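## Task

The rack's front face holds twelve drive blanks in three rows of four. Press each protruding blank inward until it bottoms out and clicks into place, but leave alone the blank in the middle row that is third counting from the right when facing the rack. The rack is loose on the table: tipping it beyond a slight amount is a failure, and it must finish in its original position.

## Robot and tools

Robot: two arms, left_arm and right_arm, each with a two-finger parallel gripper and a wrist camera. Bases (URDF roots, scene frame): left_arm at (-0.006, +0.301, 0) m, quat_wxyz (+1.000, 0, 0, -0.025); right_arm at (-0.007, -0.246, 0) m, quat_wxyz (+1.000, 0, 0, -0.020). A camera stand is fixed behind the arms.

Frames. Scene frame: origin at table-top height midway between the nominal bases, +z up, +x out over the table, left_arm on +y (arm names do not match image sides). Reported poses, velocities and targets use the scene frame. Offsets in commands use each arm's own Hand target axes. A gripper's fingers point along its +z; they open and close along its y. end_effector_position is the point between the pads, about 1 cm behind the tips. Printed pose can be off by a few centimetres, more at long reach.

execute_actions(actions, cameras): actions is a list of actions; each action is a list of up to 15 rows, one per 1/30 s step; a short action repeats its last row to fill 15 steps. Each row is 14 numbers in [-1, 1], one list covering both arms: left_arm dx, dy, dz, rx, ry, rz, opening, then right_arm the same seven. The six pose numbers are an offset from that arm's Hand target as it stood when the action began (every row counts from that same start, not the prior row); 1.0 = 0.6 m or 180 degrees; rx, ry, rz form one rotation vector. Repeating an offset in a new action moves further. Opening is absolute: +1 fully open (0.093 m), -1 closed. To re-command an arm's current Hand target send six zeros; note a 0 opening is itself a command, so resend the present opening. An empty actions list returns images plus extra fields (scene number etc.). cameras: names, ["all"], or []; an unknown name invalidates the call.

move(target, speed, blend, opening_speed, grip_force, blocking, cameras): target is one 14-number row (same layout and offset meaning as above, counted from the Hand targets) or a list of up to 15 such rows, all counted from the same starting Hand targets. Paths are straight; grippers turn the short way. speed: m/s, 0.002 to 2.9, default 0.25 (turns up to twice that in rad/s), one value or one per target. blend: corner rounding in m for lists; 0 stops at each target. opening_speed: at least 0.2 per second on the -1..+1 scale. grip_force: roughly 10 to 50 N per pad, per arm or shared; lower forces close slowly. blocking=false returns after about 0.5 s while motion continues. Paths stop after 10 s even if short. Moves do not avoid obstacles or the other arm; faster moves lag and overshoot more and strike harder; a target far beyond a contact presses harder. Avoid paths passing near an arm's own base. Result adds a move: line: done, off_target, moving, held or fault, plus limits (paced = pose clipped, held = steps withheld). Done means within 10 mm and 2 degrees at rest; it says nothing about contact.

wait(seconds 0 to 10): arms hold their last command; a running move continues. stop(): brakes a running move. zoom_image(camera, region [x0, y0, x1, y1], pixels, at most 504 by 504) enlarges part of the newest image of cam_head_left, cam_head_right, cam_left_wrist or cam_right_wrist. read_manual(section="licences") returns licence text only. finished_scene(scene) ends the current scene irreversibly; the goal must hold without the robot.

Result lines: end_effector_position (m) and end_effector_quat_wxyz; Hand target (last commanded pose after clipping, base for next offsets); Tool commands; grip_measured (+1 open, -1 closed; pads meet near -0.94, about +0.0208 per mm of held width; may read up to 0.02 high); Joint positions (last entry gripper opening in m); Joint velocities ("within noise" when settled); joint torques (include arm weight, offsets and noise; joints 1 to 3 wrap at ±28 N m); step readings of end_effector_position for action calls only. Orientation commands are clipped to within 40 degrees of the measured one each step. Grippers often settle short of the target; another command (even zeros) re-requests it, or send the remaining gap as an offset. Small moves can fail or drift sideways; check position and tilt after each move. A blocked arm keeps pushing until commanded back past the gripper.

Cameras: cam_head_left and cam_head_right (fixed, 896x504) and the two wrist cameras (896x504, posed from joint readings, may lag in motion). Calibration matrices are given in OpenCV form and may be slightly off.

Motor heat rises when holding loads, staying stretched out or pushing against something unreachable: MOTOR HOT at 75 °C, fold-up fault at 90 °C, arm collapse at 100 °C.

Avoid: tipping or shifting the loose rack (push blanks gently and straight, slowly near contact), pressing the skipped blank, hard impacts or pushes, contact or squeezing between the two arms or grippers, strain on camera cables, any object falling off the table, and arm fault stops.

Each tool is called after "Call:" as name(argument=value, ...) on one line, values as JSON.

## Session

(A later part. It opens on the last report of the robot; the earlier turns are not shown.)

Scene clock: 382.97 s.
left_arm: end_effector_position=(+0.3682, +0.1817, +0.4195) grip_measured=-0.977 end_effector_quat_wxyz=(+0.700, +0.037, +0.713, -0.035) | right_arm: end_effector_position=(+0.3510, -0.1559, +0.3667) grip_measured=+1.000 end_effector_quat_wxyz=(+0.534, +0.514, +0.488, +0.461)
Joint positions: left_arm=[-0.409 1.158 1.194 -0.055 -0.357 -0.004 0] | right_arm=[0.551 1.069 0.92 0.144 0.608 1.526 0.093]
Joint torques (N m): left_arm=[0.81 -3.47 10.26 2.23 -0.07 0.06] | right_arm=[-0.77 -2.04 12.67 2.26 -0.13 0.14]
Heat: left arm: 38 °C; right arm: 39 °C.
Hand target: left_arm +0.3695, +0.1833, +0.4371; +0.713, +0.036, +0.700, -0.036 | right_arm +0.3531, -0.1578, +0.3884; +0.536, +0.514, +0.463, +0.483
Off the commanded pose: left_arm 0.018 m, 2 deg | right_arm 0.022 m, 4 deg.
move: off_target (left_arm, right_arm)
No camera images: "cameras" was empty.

Call:
execute_actions(actions=[], cameras=["cam_head_right", "cam_head_left", "cam_left_wrist"])

Call:
zoom_image(camera="cam_head_right", region=[240, 40, 530, 210])

Call:
zoom_image(camera="cam_head_left", region=[210, 20, 530, 200])

Scene clock: 407.33 s.
left_arm: end_effector_position=(+0.3682, +0.1817, +0.4196) grip_measured=-0.977 end_effector_quat_wxyz=(+0.700, +0.037, +0.712, -0.035) | right_arm: end_effector_position=(+0.3510, -0.1558, +0.3668) grip_measured=+1.000 end_effector_quat_wxyz=(+0.534, +0.514, +0.488, +0.462)
Joint positions: left_arm=[-0.409 1.158 1.194 -0.055 -0.357 -0.004 0] | right_arm=[0.551 1.069 0.92 0.145 0.608 1.526 0.093]
Joint velocities: within noise
Joint torques (N m): left_arm=[0.76 -3.38 10.33 2.2 0 0.12] | right_arm=[-0.77 -2.03 12.66 2.26 -0.11 0.15]
Heat: left arm: 41 °C; right arm: 42 °C.
Hand target: left_arm +0.3695, +0.1833, +0.4371; +0.713, +0.036, +0.700, -0.036 | right_arm +0.3531, -0.1577, +0.3884; +0.536, +0.514, +0.463, +0.484
Tool commands: left_gripper/opening=-1.0 right_gripper/opening=+1.0
Off the commanded pose: left_arm 0.018 m, 2 deg | right_arm 0.022 m, 4 deg.
camera_calibration:
cam_left_wrist: T_world_to_cam=[[-0.103945, -0.994575, -0.00396444, 0.221695], [-0.432229, 0.0487625, -0.900445, 0.56726], [0.895753, -0.0918836, -0.434953, -0.0488309], [0, 0, 0, 1]] pos_world=[0.311971, 0.188344, 0.490426]
Images, in order (width x height): cam_head_left 896x504, cam_head_right 896x504, cam_left_wrist 896x504.

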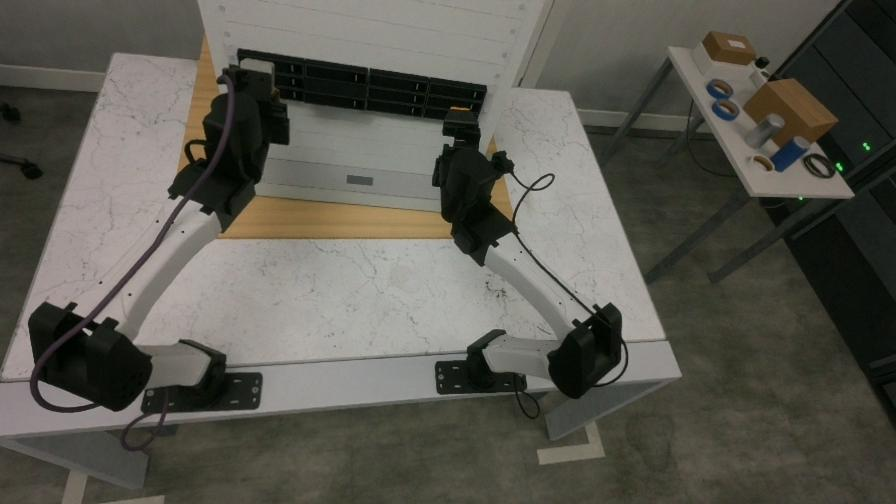

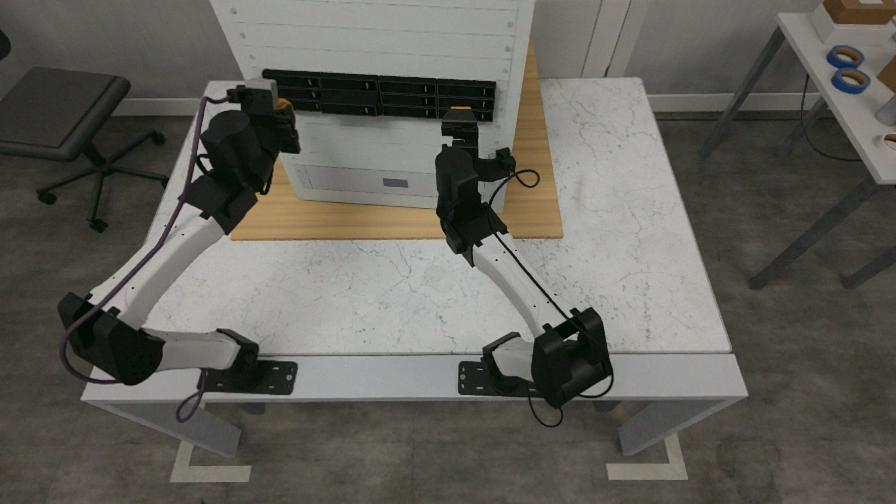

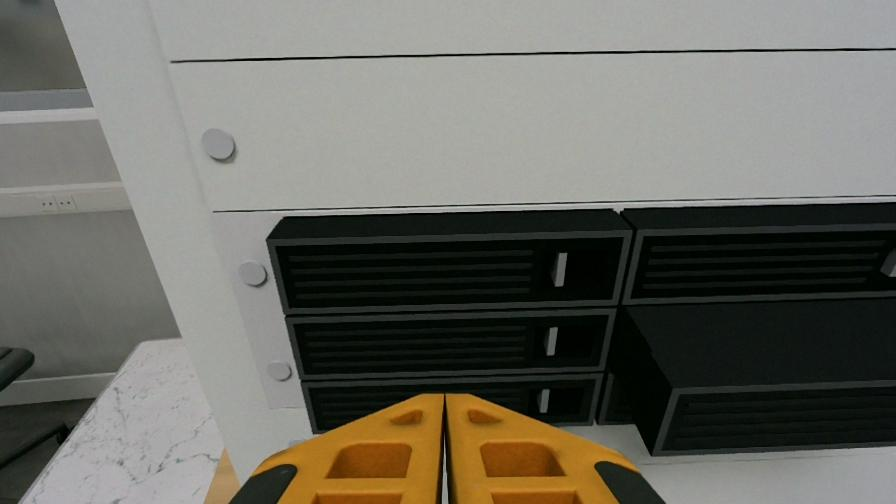

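Scaled by 1.738 from the camera's 896x504 image, which has a finer 1280x720 frame.

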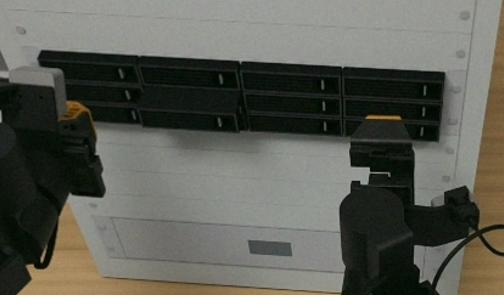

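Scaled by 1.575 from the camera's 896x504 image, which has a finer 1280x720 frame.

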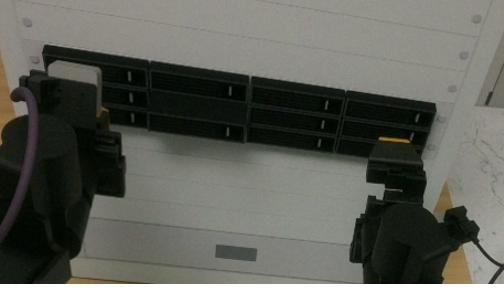

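Call:
finished_scene(scene=1)

The scene is finished: the task was done.


## Next scene

The rack's front face holds twelve drive blanks in three rows of four. Press each protruding blank inward until it bottoms out and clicks into place, but leave alone the blank in the middle row that is second counting from the right when facing the rack. The rack is loose on the table: tipping it beyond a slight amount is a failure, and it must finish in its original position.

Call:
execute_actions(actions=[])

Call:
zoom_image(camera="cam_head_right", region=[240, 40, 530, 210])

Call:
zoom_image(camera="cam_head_left", region=[210, 20, 530, 200])

Scene clock: 0.00 s.
left_arm: end_effector_position=(+0.3859, +0.3029, +0.1011) grip_measured=+1.000 end_effector_quat_wxyz=(+0.583, -0.011, +0.810, -0.068) | right_arm: end_effector_position=(+0.3822, -0.2747, +0.0762) grip_measured=+1.000 end_effector_quat_wxyz=(+0.542, +0.031, +0.840, -0.009)
Joint positions: left_arm=[0.128 1.535 0.376 0.838 0.172 -0.072 0.093] | right_arm=[-0.046 1.561 0.398 0.737 -0.03 0.006 0.093]
Joint velocities: within noise
Joint torques (N m): no reading
Heat: left arm: 27 °C; right arm: 28 °C.
Hand target: left_arm +0.3871, +0.3030, +0.1035; +0.585, -0.010, +0.808, -0.068 | right_arm +0.3870, -0.2751, +0.0865; +0.555, +0.031, +0.831, -0.010
Tool commands: left_gripper/opening=+1.0 right_gripper/opening=+1.0
camera_calibration:
cam_left_wrist: T_world_to_cam=[[-0.06455, -0.990449, 0.121838, 0.313627], [-0.686449, -0.0445464, -0.725812, 0.390849], [0.724307, -0.130487, -0.677017, -0.089773], [0, 0, 0, 1]] pos_world=[0.353566, 0.316328, 0.184693]
cam_right_wrist: T_world_to_cam=[[-0.0835139, -0.996371, -0.0164401, -0.24064], [-0.75192, 0.0738338, -0.655106, 0.396803], [0.653943, -0.0423489, -0.755358, -0.121529], [0, 0, 0, 1]] pos_world=[0.35774, -0.27421, 0.164194]

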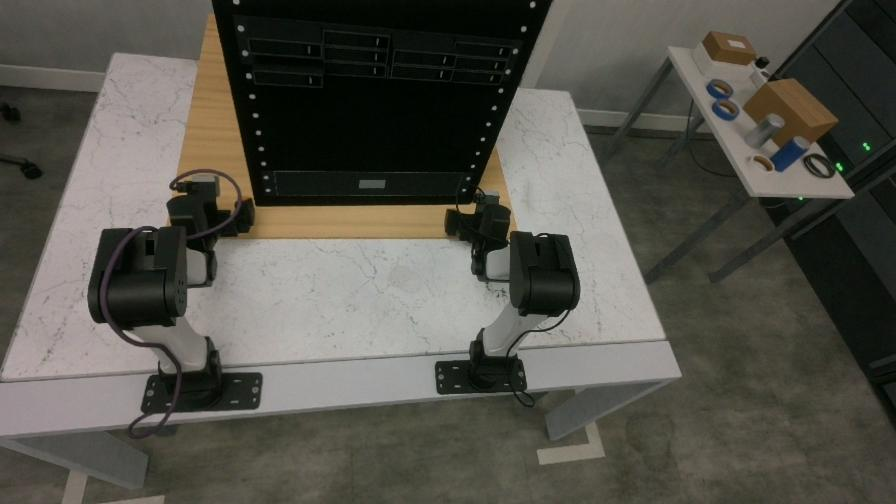

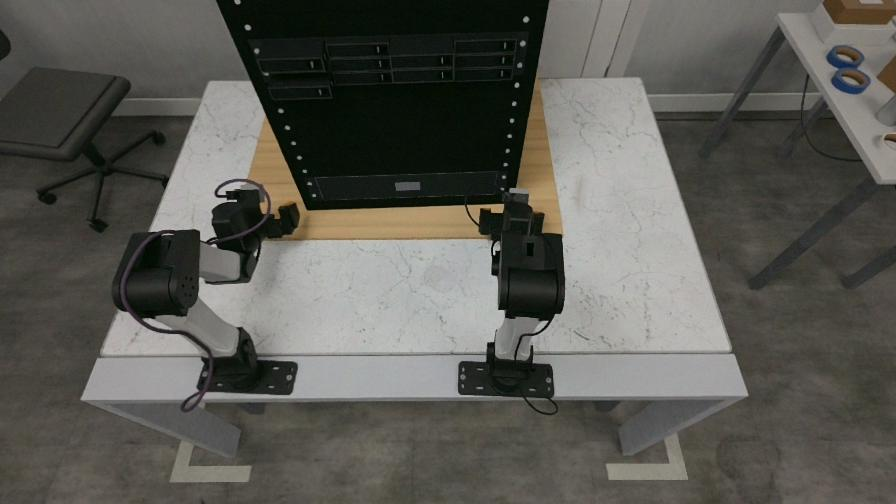

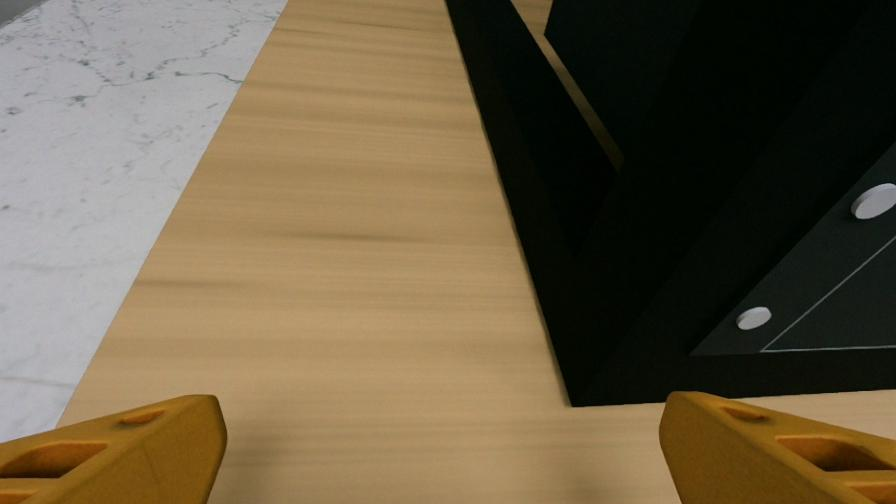

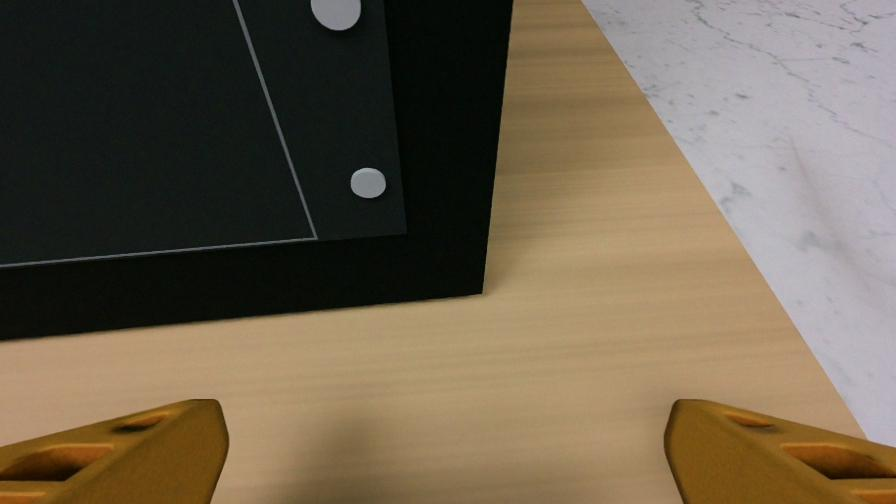

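Scaled by 1.738 from the camera's 896x504 image, which has a finer 1280x720 frame.

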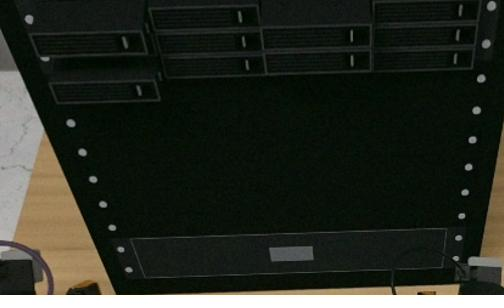

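Scaled by 1.575 from the camera's 896x504 image, which has a finer 1280x720 frame.

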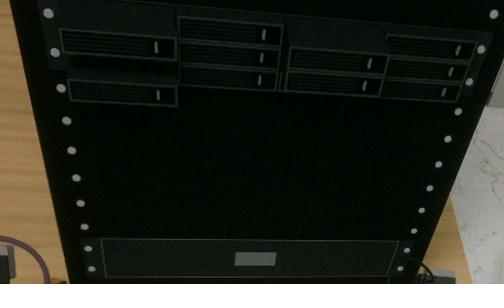

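Call:
move(target=[-0.5195, -0.3413, -0.3385, -0.0422, -0.1129, 0.0334, -1.0, -0.5268, 0.2585, -0.4288, -0.0352, -0.1359, -0.0122, 1.0], speed=0.25, cameras=["cam_left_wrist", "cam_right_wrist"])

Scene clock: 23.07 s.
left_arm: end_effector_position=(+0.2818, +0.1505, +0.4774) grip_measured=-0.977 end_effector_quat_wxyz=(+0.717, -0.019, +0.696, +0.018) | right_arm: end_effector_position=(+0.2829, -0.1200, +0.4682) grip_measured=+1.000 end_effector_quat_wxyz=(+0.713, -0.020, +0.701, +0.017)
Joint positions: left_arm=[-0.876 1.112 1.36 -0.195 -0.978 0.042 0] | right_arm=[0.806 1.001 1.294 -0.272 0.713 -0.019 0.093]
Joint torques (N m): left_arm=[-0.77 -2.22 8.88 1.65 -0.15 0.06] | right_arm=[0.87 -0.57 10.96 1.97 0.01 -0.08]
Heat: left arm: 30 °C; right arm: 30 °C.
Hand target: left_arm +0.2802, +0.1499, +0.4850; +0.719, -0.018, +0.695, +0.019 | right_arm +0.2802, -0.1201, +0.4798; +0.719, -0.018, +0.695, +0.019
Off the commanded pose: left_arm 0.008 m, 0 deg | right_arm 0.012 m, 1 deg.
move: off_target (right_arm)
camera_calibration:
cam_left_wrist: T_world_to_cam=[[0.0509921, -0.998699, 0.000806368, 0.136658], [-0.390971, -0.0207053, -0.92017, 0.591732], [0.91899, 0.0466061, -0.391518, 0.00268383], [0, 0, 0, 1]] pos_world=[0.221915, 0.148607, 0.545435]
cam_right_wrist: T_world_to_cam=[[0.0322861, -0.999476, -0.0024488, -0.128013], [-0.401859, -0.0107379, -0.915639, 0.580329], [0.915132, 0.0305465, -0.401995, 0.0155247], [0, 0, 0, 1]] pos_world=[0.223137, -0.122189, 0.537299]
Images, in order (width x height): cam_left_wrist 896x504, cam_right_wrist 896x504.

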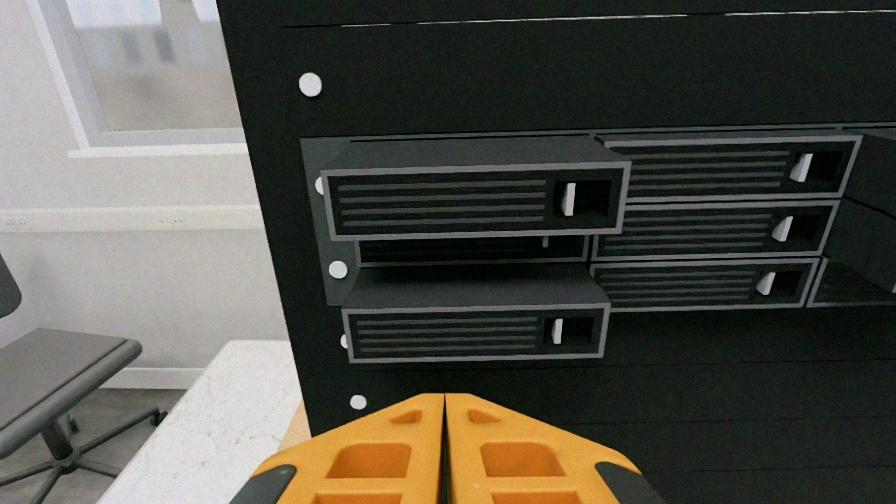

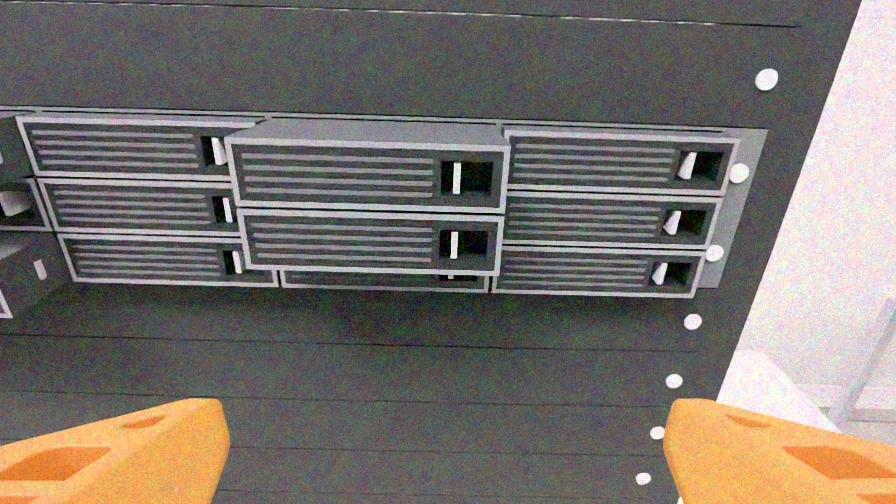

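Call:
move(target=[-0.0482, -0.0083, 0.1305, 0.0083, 0, 0, -1.0, 0.0278, 0.0458, 0.1615, 0.0065, -0.0065, 0.5, 1.0], speed=0.15, cameras=["cam_left_wrist", "cam_right_wrist"])

Scene clock: 65.90 s.
left_arm: end_effector_position=(+0.3557, +0.1475, +0.5098) grip_measured=-0.977 end_effector_quat_wxyz=(+0.717, -0.003, +0.697, +0.016) | right_arm: end_effector_position=(+0.3740, -0.0848, +0.4463) grip_measured=+1.000 end_effector_quat_wxyz=(+0.500, +0.483, +0.522, +0.494)
Joint positions: left_arm=[-0.634 1.344 1.653 -0.271 -0.709 0.042 0] | right_arm=[0.672 1.305 1.392 -0.102 0.598 1.533 0.093]
Joint torques (N m): left_arm=[0.8 -4.31 8.92 1.86 -0.01 -0.15] | right_arm=[-0.85 -3.44 12.31 2.28 -0.11 0.15]
Heat: left arm: 38 °C; right arm: 33 °C.
Hand target: left_arm +0.3577, +0.1490, +0.5164; +0.719, -0.009, +0.695, +0.010 | right_arm +0.3760, -0.0876, +0.4665; +0.501, +0.485, +0.498, +0.516
Off the commanded pose: left_arm 0.007 m, 1 deg | right_arm 0.020 m, 4 deg.
move: off_target (right_arm)
camera_calibration:
cam_left_wrist: T_world_to_cam=[[0.0238387, -0.999524, -0.0195662, 0.150034], [-0.393266, 0.00861803, -0.919385, 0.646433], [0.919116, 0.0296117, -0.392873, -0.0491635], [0, 0, 0, 1]] pos_world=[0.29583, 0.145847, 0.577941]
cam_right_wrist: T_world_to_cam=[[-0.0306073, -0.0393296, -0.998757, 0.453745], [-0.446459, 0.894545, -0.021544, 0.29168], [0.89428, 0.445245, -0.0449387, -0.194183], [0, 0, 0, 1]] pos_world=[0.317766, -0.156616, 0.450739]
Images, in order (width x height): cam_left_wrist 896x504, cam_right_wrist 896x504.

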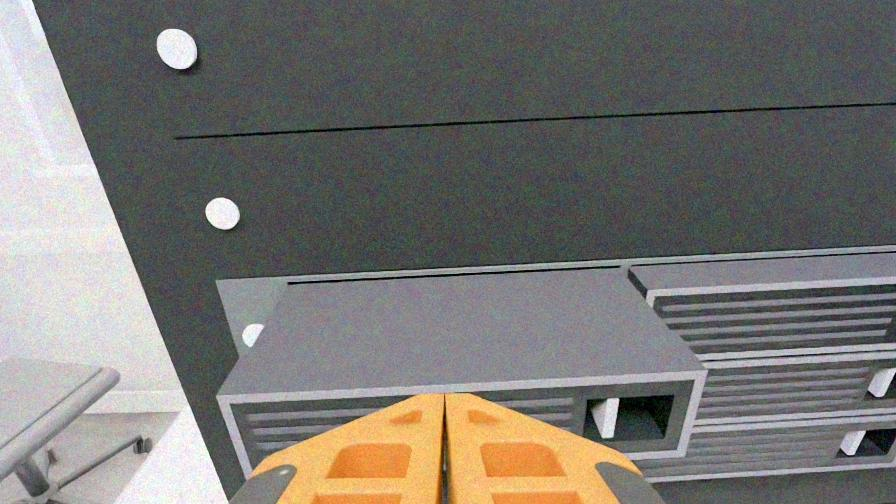

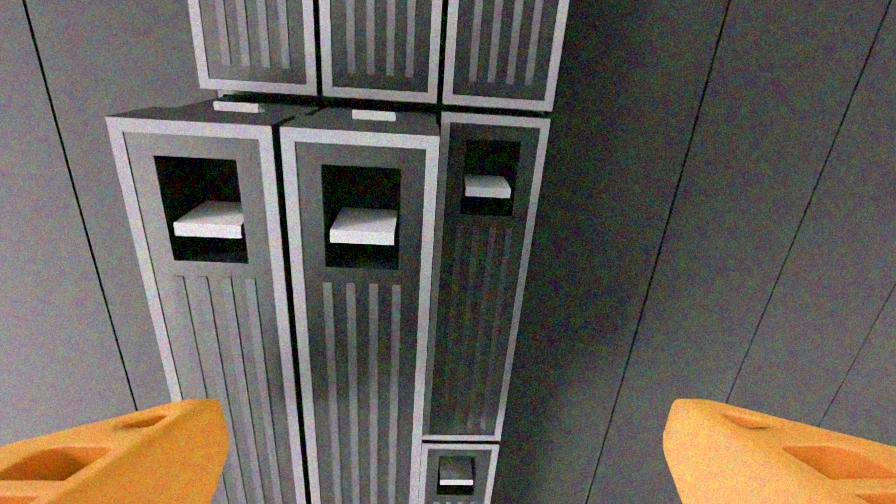

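Call:
move(target=[[0.0133, 0, -0.0005, 0, 0, 0, -1.0, 0, 0, 0, 0, 0, 0, 1.0], [0.0162, 0, 0.0795, 0, 0, 0, -1.0, 0, -0.0027, 0.0817, 0, 0, 0, 1.0]], speed=0.05, cameras=["cam_left_wrist", "cam_right_wrist"])

Scene clock: 91.73 s.
left_arm: end_effector_position=(+0.3959, +0.1498, +0.4984) grip_measured=-0.977 end_effector_quat_wxyz=(+0.709, +0.003, +0.705, +0.022) | right_arm: end_effector_position=(+0.4153, -0.0843, +0.4471) grip_measured=+1.000 end_effector_quat_wxyz=(+0.498, +0.487, +0.521, +0.493)
Joint positions: left_arm=[-0.537 1.441 1.704 -0.255 -0.613 0.04 0] | right_arm=[0.593 1.434 1.502 -0.089 0.524 1.542 0.093]
Joint torques (N m): left_arm=[1.84 -3.64 9.43 2.33 0.11 -0.17] | right_arm=[-1.84 -2.71 13.23 2.48 -0.27 0.07]
Heat: left arm: 37 °C; right arm: 38 °C.
Hand target: left_arm +0.4056, +0.1504, +0.5086; +0.719, -0.009, +0.695, +0.010 | right_arm +0.4252, -0.0862, +0.4664; +0.501, +0.485, +0.498, +0.515
Off the commanded pose: left_arm 0.014 m, 3 deg | right_arm 0.022 m, 4 deg.
move: off_target (left_arm, right_arm)
camera_calibration:
cam_left_wrist: T_world_to_cam=[[0.0238822, -0.999038, -0.0367663, 0.159627], [-0.413898, 0.0235959, -0.910017, 0.653072], [0.91001, 0.0369507, -0.412937, -0.0781671], [0, 0, 0, 1]] pos_world=[0.337626, 0.146952, 0.567898]
cam_right_wrist: T_world_to_cam=[[-0.0367825, -0.0331353, -0.998774, 0.458904], [-0.442675, 0.896581, -0.0134423, 0.30468], [0.895927, 0.441638, -0.0476466, -0.231056], [0, 0, 0, 1]] pos_world=[0.358763, -0.155921, 0.451428]
Images, in order (width x height): cam_left_wrist 896x504, cam_right_wrist 896x504.

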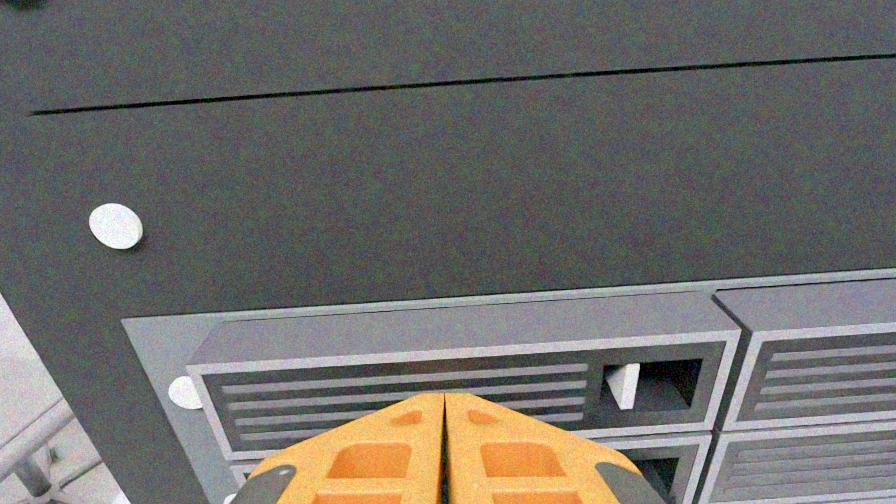

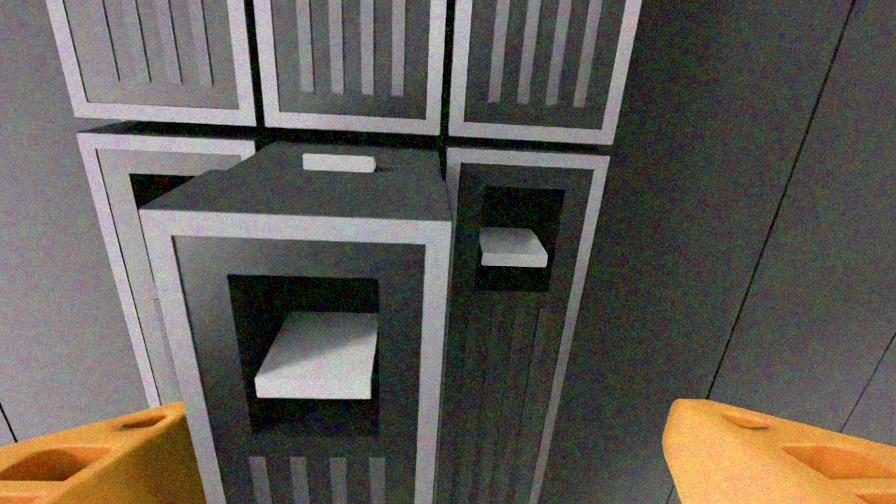

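Call:
move(target=[0, 0, 0.006, 0, 0, 0, -1.0, 0, 0, 0.006, 0, 0, 0, 1.0], speed=0.04, cameras=["cam_left_wrist", "cam_right_wrist"])

Scene clock: 95.00 s.
left_arm: end_effector_position=(+0.3961, +0.1497, +0.4984) grip_measured=-0.977 end_effector_quat_wxyz=(+0.707, +0.005, +0.707, +0.022) | right_arm: end_effector_position=(+0.4154, -0.0843, +0.4471) grip_measured=+1.000 end_effector_quat_wxyz=(+0.497, +0.488, +0.523, +0.491)
Joint positions: left_arm=[-0.537 1.445 1.713 -0.268 -0.611 0.039 0] | right_arm=[0.593 1.436 1.51 -0.1 0.524 1.544 0.093]
Joint torques (N m): left_arm=[2.29 -3.21 9.4 2.46 0.18 -0.16] | right_arm=[-2.33 -1.99 13.34 2.59 -0.32 0.08]
Heat: left arm: 37 °C; right arm: 38 °C.
Hand target: left_arm +0.4091, +0.1503, +0.5087; +0.719, -0.009, +0.695, +0.010 | right_arm +0.4287, -0.0861, +0.4666; +0.501, +0.485, +0.498, +0.515
Off the commanded pose: left_arm 0.017 m, 3 deg | right_arm 0.024 m, 4 deg.
move: off_target (left_arm, right_arm)
camera_calibration:
cam_left_wrist: T_world_to_cam=[[0.022173, -0.998933, -0.0405181, 0.161909], [-0.419272, 0.0275007, -0.907444, 0.653327], [0.90759, 0.0371088, -0.418215, -0.0749169], [0, 0, 0, 1]] pos_world=[0.338325, 0.146549, 0.568086]
cam_right_wrist: T_world_to_cam=[[-0.0419696, -0.0336986, -0.99855, 0.460963], [-0.442662, 0.896613, -0.0116532, 0.303875], [0.895706, 0.441531, -0.0525476, -0.228756], [0, 0, 0, 1]] pos_world=[0.358758, -0.155922, 0.451815]
Images, in order (width x height): cam_left_wrist 896x504, cam_right_wrist 896x504.

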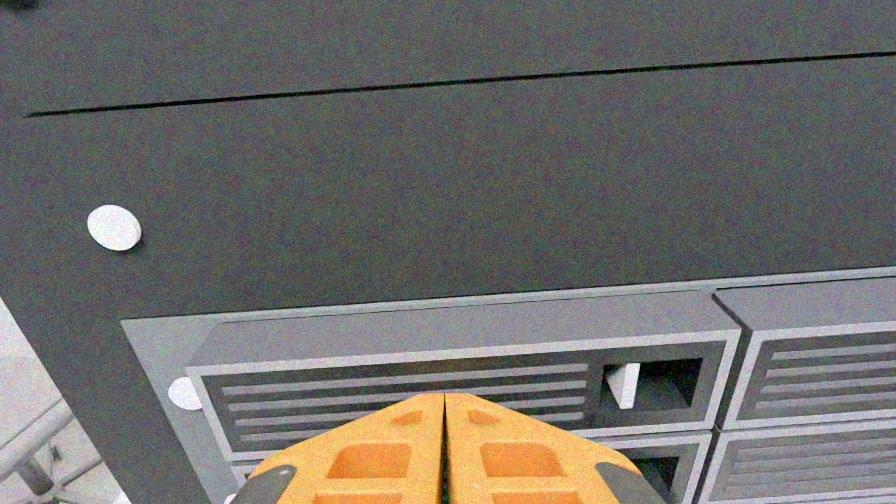

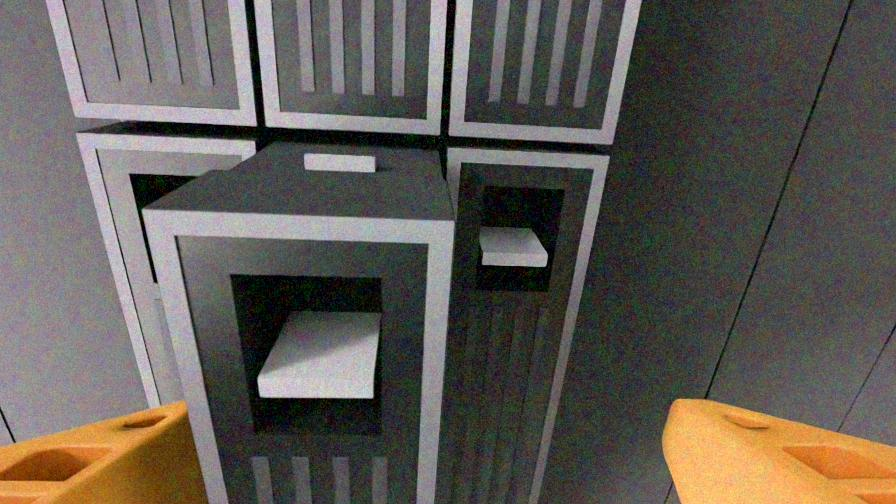

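Call:
move(target=[[-0.0040, 0, -0.1150, 0, 0, 0, -1.0, 0, -0.009, -0.1167, 0, 0, 0, 1.0], [0.0862, 0, -0.1182, 0, 0, 0, -1.0, 0, -0.009, -0.1167, 0, 0, 0, 1.0], [0.0870, 0, -0.0915, 0, 0, 0, -1.0, 0, -0.009, -0.1167, 0, 0, 0, 1.0]], speed=[0.1, 0.12, 0.06], blend=[0.01, 0.01, 0], cameras=["cam_left_wrist", "cam_right_wrist"])

Scene clock: 105.03 s.
left_arm: end_effector_position=(+0.3521, +0.1500, +0.4571) grip_measured=-0.977 end_effector_quat_wxyz=(+0.720, -0.007, +0.694, +0.012) | right_arm: end_effector_position=(+0.3646, -0.0862, +0.4514) grip_measured=+1.000 end_effector_quat_wxyz=(+0.500, +0.485, +0.510, +0.504)
Joint positions: left_arm=[-0.636 1.239 1.339 -0.051 -0.713 0.039 0] | right_arm=[0.691 1.276 1.371 -0.085 0.621 1.544 0.093]
Joint torques (N m): left_arm=[0.77 -3.88 6.82 2.04 0.03 -0.15] | right_arm=[0.77 -5.65 7.64 2.22 0.05 0.02]
Heat: left arm: 39 °C; right arm: 39 °C.
Hand target: left_arm +0.3561, +0.1490, +0.4546; +0.719, -0.009, +0.695, +0.010 | right_arm +0.3589, -0.0880, +0.4588; +0.501, +0.485, +0.498, +0.515
Off the commanded pose: left_arm 0.005 m, 0 deg | right_arm 0.009 m, 2 deg.
move: done; blend cut to 0.008 m at target 2
camera_calibration:
cam_left_wrist: T_world_to_cam=[[0.0257123, -0.999633, -0.00855345, 0.145883], [-0.38508, -0.00200819, -0.922881, 0.596926], [0.922525, 0.0270231, -0.38499, -0.0711282], [0, 0, 0, 1]] pos_world=[0.291731, 0.14895, 0.524756]
cam_right_wrist: T_world_to_cam=[[-0.0110331, -0.0134688, -0.999848, 0.454101], [-0.443049, 0.896469, -0.00718719, 0.281262], [0.896429, 0.442903, -0.0158582, -0.198968], [0, 0, 0, 1]] pos_world=[0.307984, -0.157903, 0.452899]
Images, in order (width x height): cam_left_wrist 896x504, cam_right_wrist 896x504.

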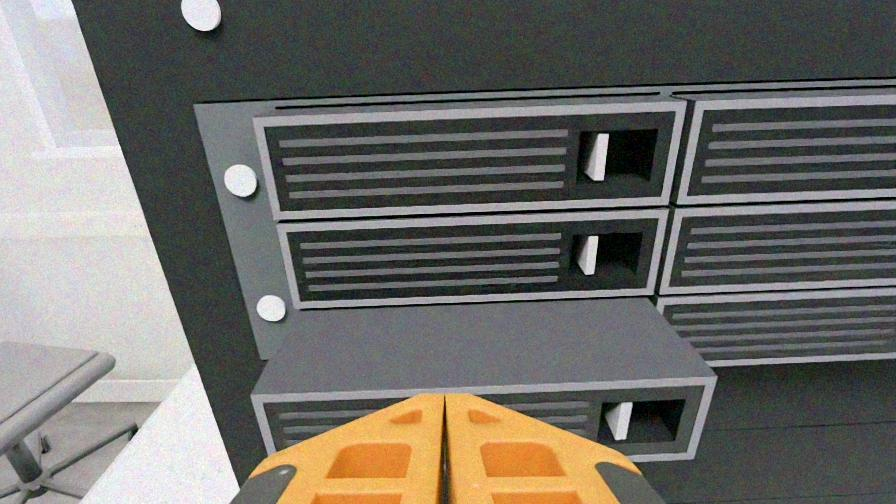

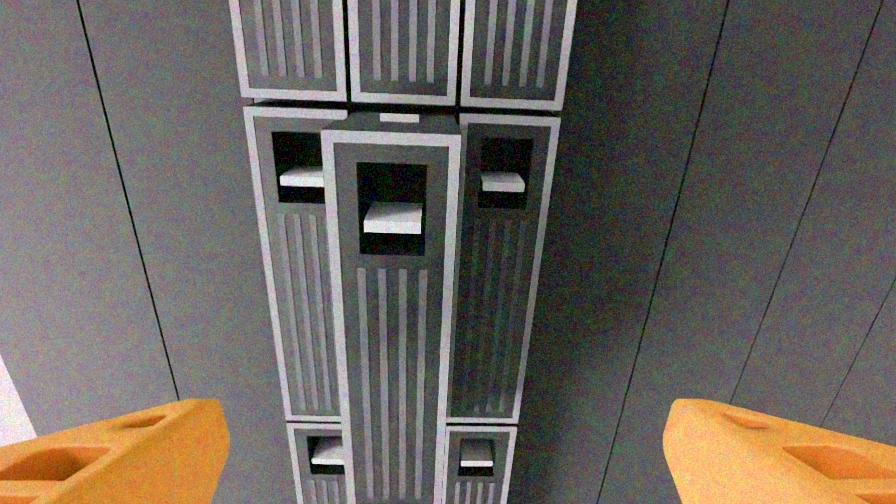

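Call:
move(target=[0.0030, -0.0083, 0.0843, 0, 0, 0, -1.0, 0, 0, -0.02, 0, 0, 0, 1.0], speed=0.05, cameras=["cam_left_wrist", "cam_right_wrist"])

Scene clock: 115.07 s.
left_arm: end_effector_position=(+0.3972, +0.1468, +0.4433) grip_measured=-0.977 end_effector_quat_wxyz=(+0.709, +0.000, +0.704, +0.024) | right_arm: end_effector_position=(+0.3536, -0.0855, +0.4521) grip_measured=+1.000 end_effector_quat_wxyz=(+0.500, +0.485, +0.508, +0.507)
Joint positions: left_arm=[-0.548 1.372 1.409 -0.028 -0.632 0.039 0] | right_arm=[0.72 1.245 1.348 -0.085 0.649 1.544 0.093]
Joint torques (N m): left_arm=[1.68 -3.51 10.32 2.23 0.18 -0.16] | right_arm=[0.83 -5.76 7.57 2.1 0.08 0]
Heat: left arm: 38 °C; right arm: 38 °C.
Hand target: left_arm +0.4068, +0.1454, +0.4546; +0.719, -0.009, +0.695, +0.010 | right_arm +0.3469, -0.0882, +0.4584; +0.501, +0.485, +0.498, +0.516
Off the commanded pose: left_arm 0.015 m, 2 deg | right_arm 0.010 m, 1 deg.
move: off_target (left_arm)
camera_calibration:
cam_left_wrist: T_world_to_cam=[[0.0323271, -0.998863, -0.0350313, 0.150412], [-0.412925, 0.0185711, -0.910576, 0.604003], [0.910191, 0.0439016, -0.411855, -0.103578], [0, 0, 0, 1]] pos_world=[0.338821, 0.143571, 0.5126]
cam_right_wrist: T_world_to_cam=[[-0.00560314, -0.00865703, -0.999947, 0.453192], [-0.443359, 0.896329, -0.00527562, 0.275053], [0.896327, 0.443306, -0.00886043, -0.192454], [0, 0, 0, 1]] pos_world=[0.296988, -0.157298, 0.452914]
Images, in order (width x height): cam_left_wrist 896x504, cam_right_wrist 896x504.

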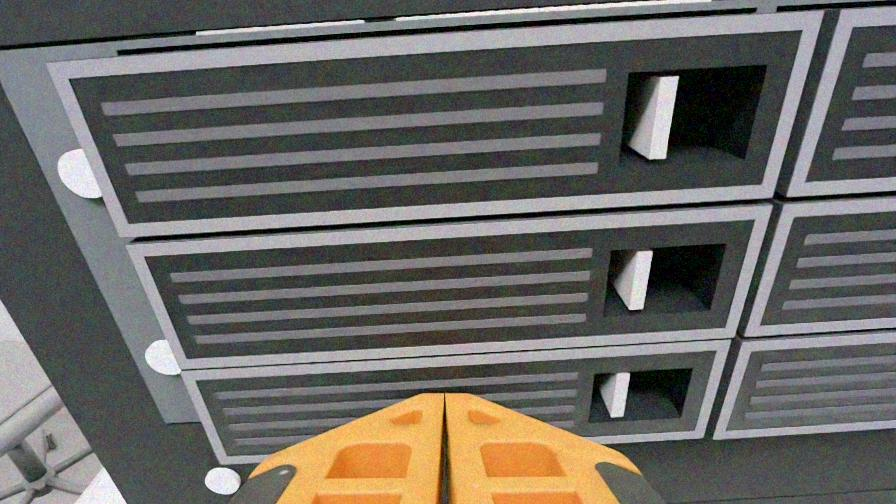

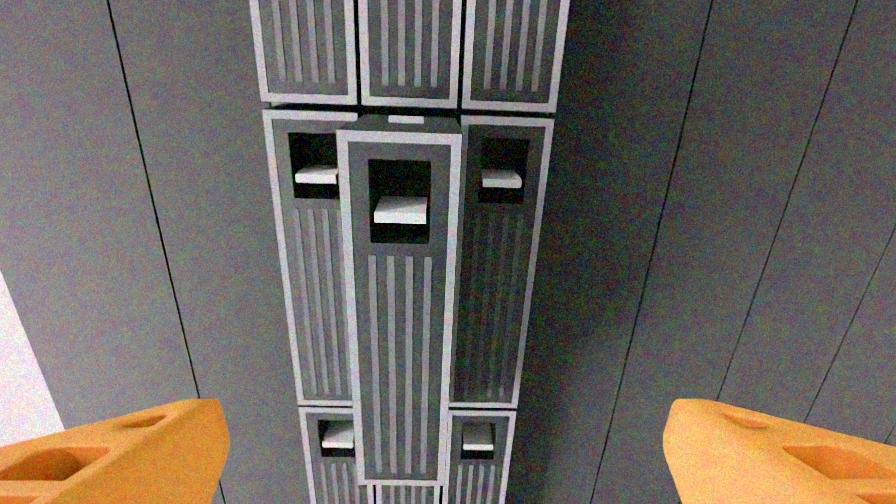

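Call:
move(target=[0, 0, 0.006, 0, 0, 0, -1.0, 0, 0, 0, 0, 0, 0, 1.0], speed=0.04, cameras=[])

Call:
move(target=[0.01, 0, -0.13, 0, 0, 0, -1.0, 0, 0, 0, 0, 0, 0, 1.0], speed=0.12, cameras=["cam_left_wrist", "cam_right_wrist"])

Scene clock: 118.70 s.
left_arm: end_effector_position=(+0.3975, +0.1466, +0.4432) grip_measured=-0.977 end_effector_quat_wxyz=(+0.707, +0.001, +0.706, +0.025) | right_arm: end_effector_position=(+0.3536, -0.0857, +0.4521) grip_measured=+1.000 end_effector_quat_wxyz=(+0.500, +0.485, +0.507, +0.507)
Joint positions: left_arm=[-0.548 1.375 1.416 -0.039 -0.632 0.039 0] | right_arm=[0.72 1.245 1.348 -0.085 0.65 1.544 0.093]
Joint torques (N m): left_arm=[2.25 -2.85 10.29 2.36 0.29 -0.18] | right_arm=[0.84 -5.76 7.56 2.1 0.05 0]
Heat: left arm: 39 °C; right arm: 38 °C.
Hand target: left_arm +0.4105, +0.1454, +0.4546; +0.719, -0.009, +0.695, +0.010 | right_arm +0.3469, -0.0883, +0.4584; +0.501, +0.485, +0.498, +0.516
Off the commanded pose: left_arm 0.017 m, 3 deg | right_arm 0.010 m, 2 deg.
move: off_target (left_arm)
No camera images: "cameras" was empty.

Scene clock: 120.07 s.
left_arm: end_effector_position=(+0.3355, +0.1434, +0.4511) grip_measured=-0.977 end_effector_quat_wxyz=(+0.722, -0.010, +0.692, +0.009) | right_arm: end_effector_position=(+0.3536, -0.0857, +0.4521) grip_measured=+1.000 end_effector_quat_wxyz=(+0.500, +0.485, +0.507, +0.507)
Joint positions: left_arm=[-0.702 1.201 1.284 -0.024 -0.778 0.039 0] | right_arm=[0.72 1.245 1.348 -0.085 0.65 1.544 0.093]
Joint torques (N m): left_arm=[-0.65 -5.72 5.35 1.88 -0.16 -0.08] | right_arm=[0.84 -5.75 7.54 2.11 0.05 0]
Heat: left arm: 39 °C; right arm: 38 °C.
Hand target: left_arm +0.3327, +0.1434, +0.4461; +0.719, -0.009, +0.695, +0.010 | right_arm +0.3469, -0.0883, +0.4584; +0.501, +0.485, +0.498, +0.516
Off the commanded pose: left_arm 0.006 m, 0 deg | right_arm 0.010 m, 2 deg.
move: done
camera_calibration:
cam_left_wrist: T_world_to_cam=[[0.0253221, -0.999679, 0.000547607, 0.135659], [-0.380615, -0.0101476, -0.924678, 0.585374], [0.924387, 0.0232064, -0.38075, -0.0600014], [0, 0, 0, 1]] pos_world=[0.274832, 0.142948, 0.518363]
cam_right_wrist: T_world_to_cam=[[-0.00560952, -0.00865382, -0.999947, 0.453193], [-0.442677, 0.896666, -0.00527665, 0.274951], [0.896664, 0.442624, -0.00886071, -0.192527], [0, 0, 0, 1]] pos_world=[0.296888, -0.1574, 0.452914]
Images, in order (width x height): cam_left_wrist 896x504, cam_right_wrist 896x504.

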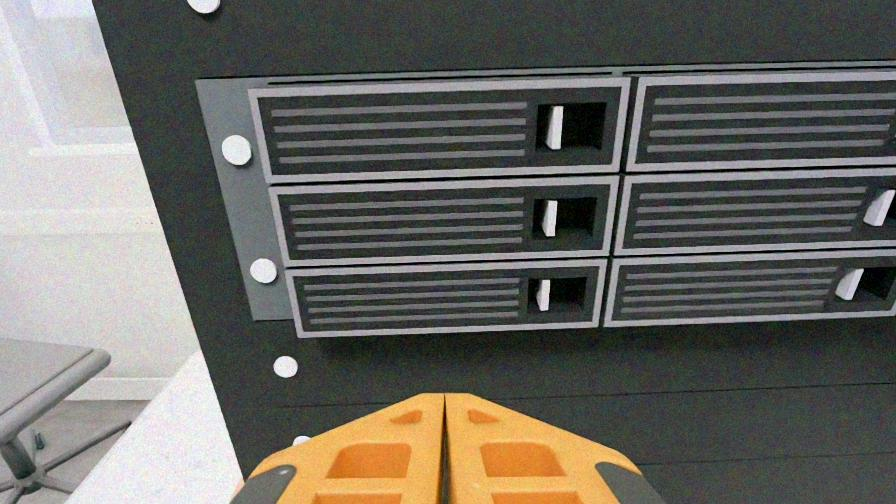

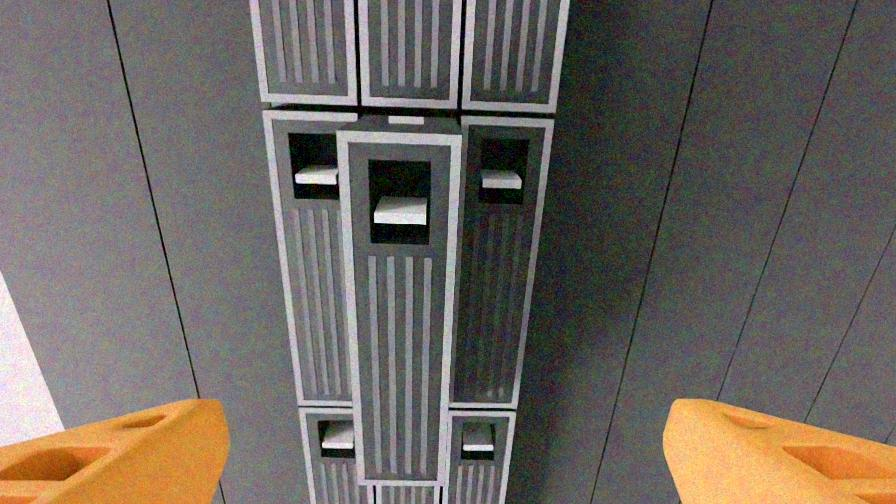

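Call:
finished_scene(scene=2)

The scene is finished: the task was done.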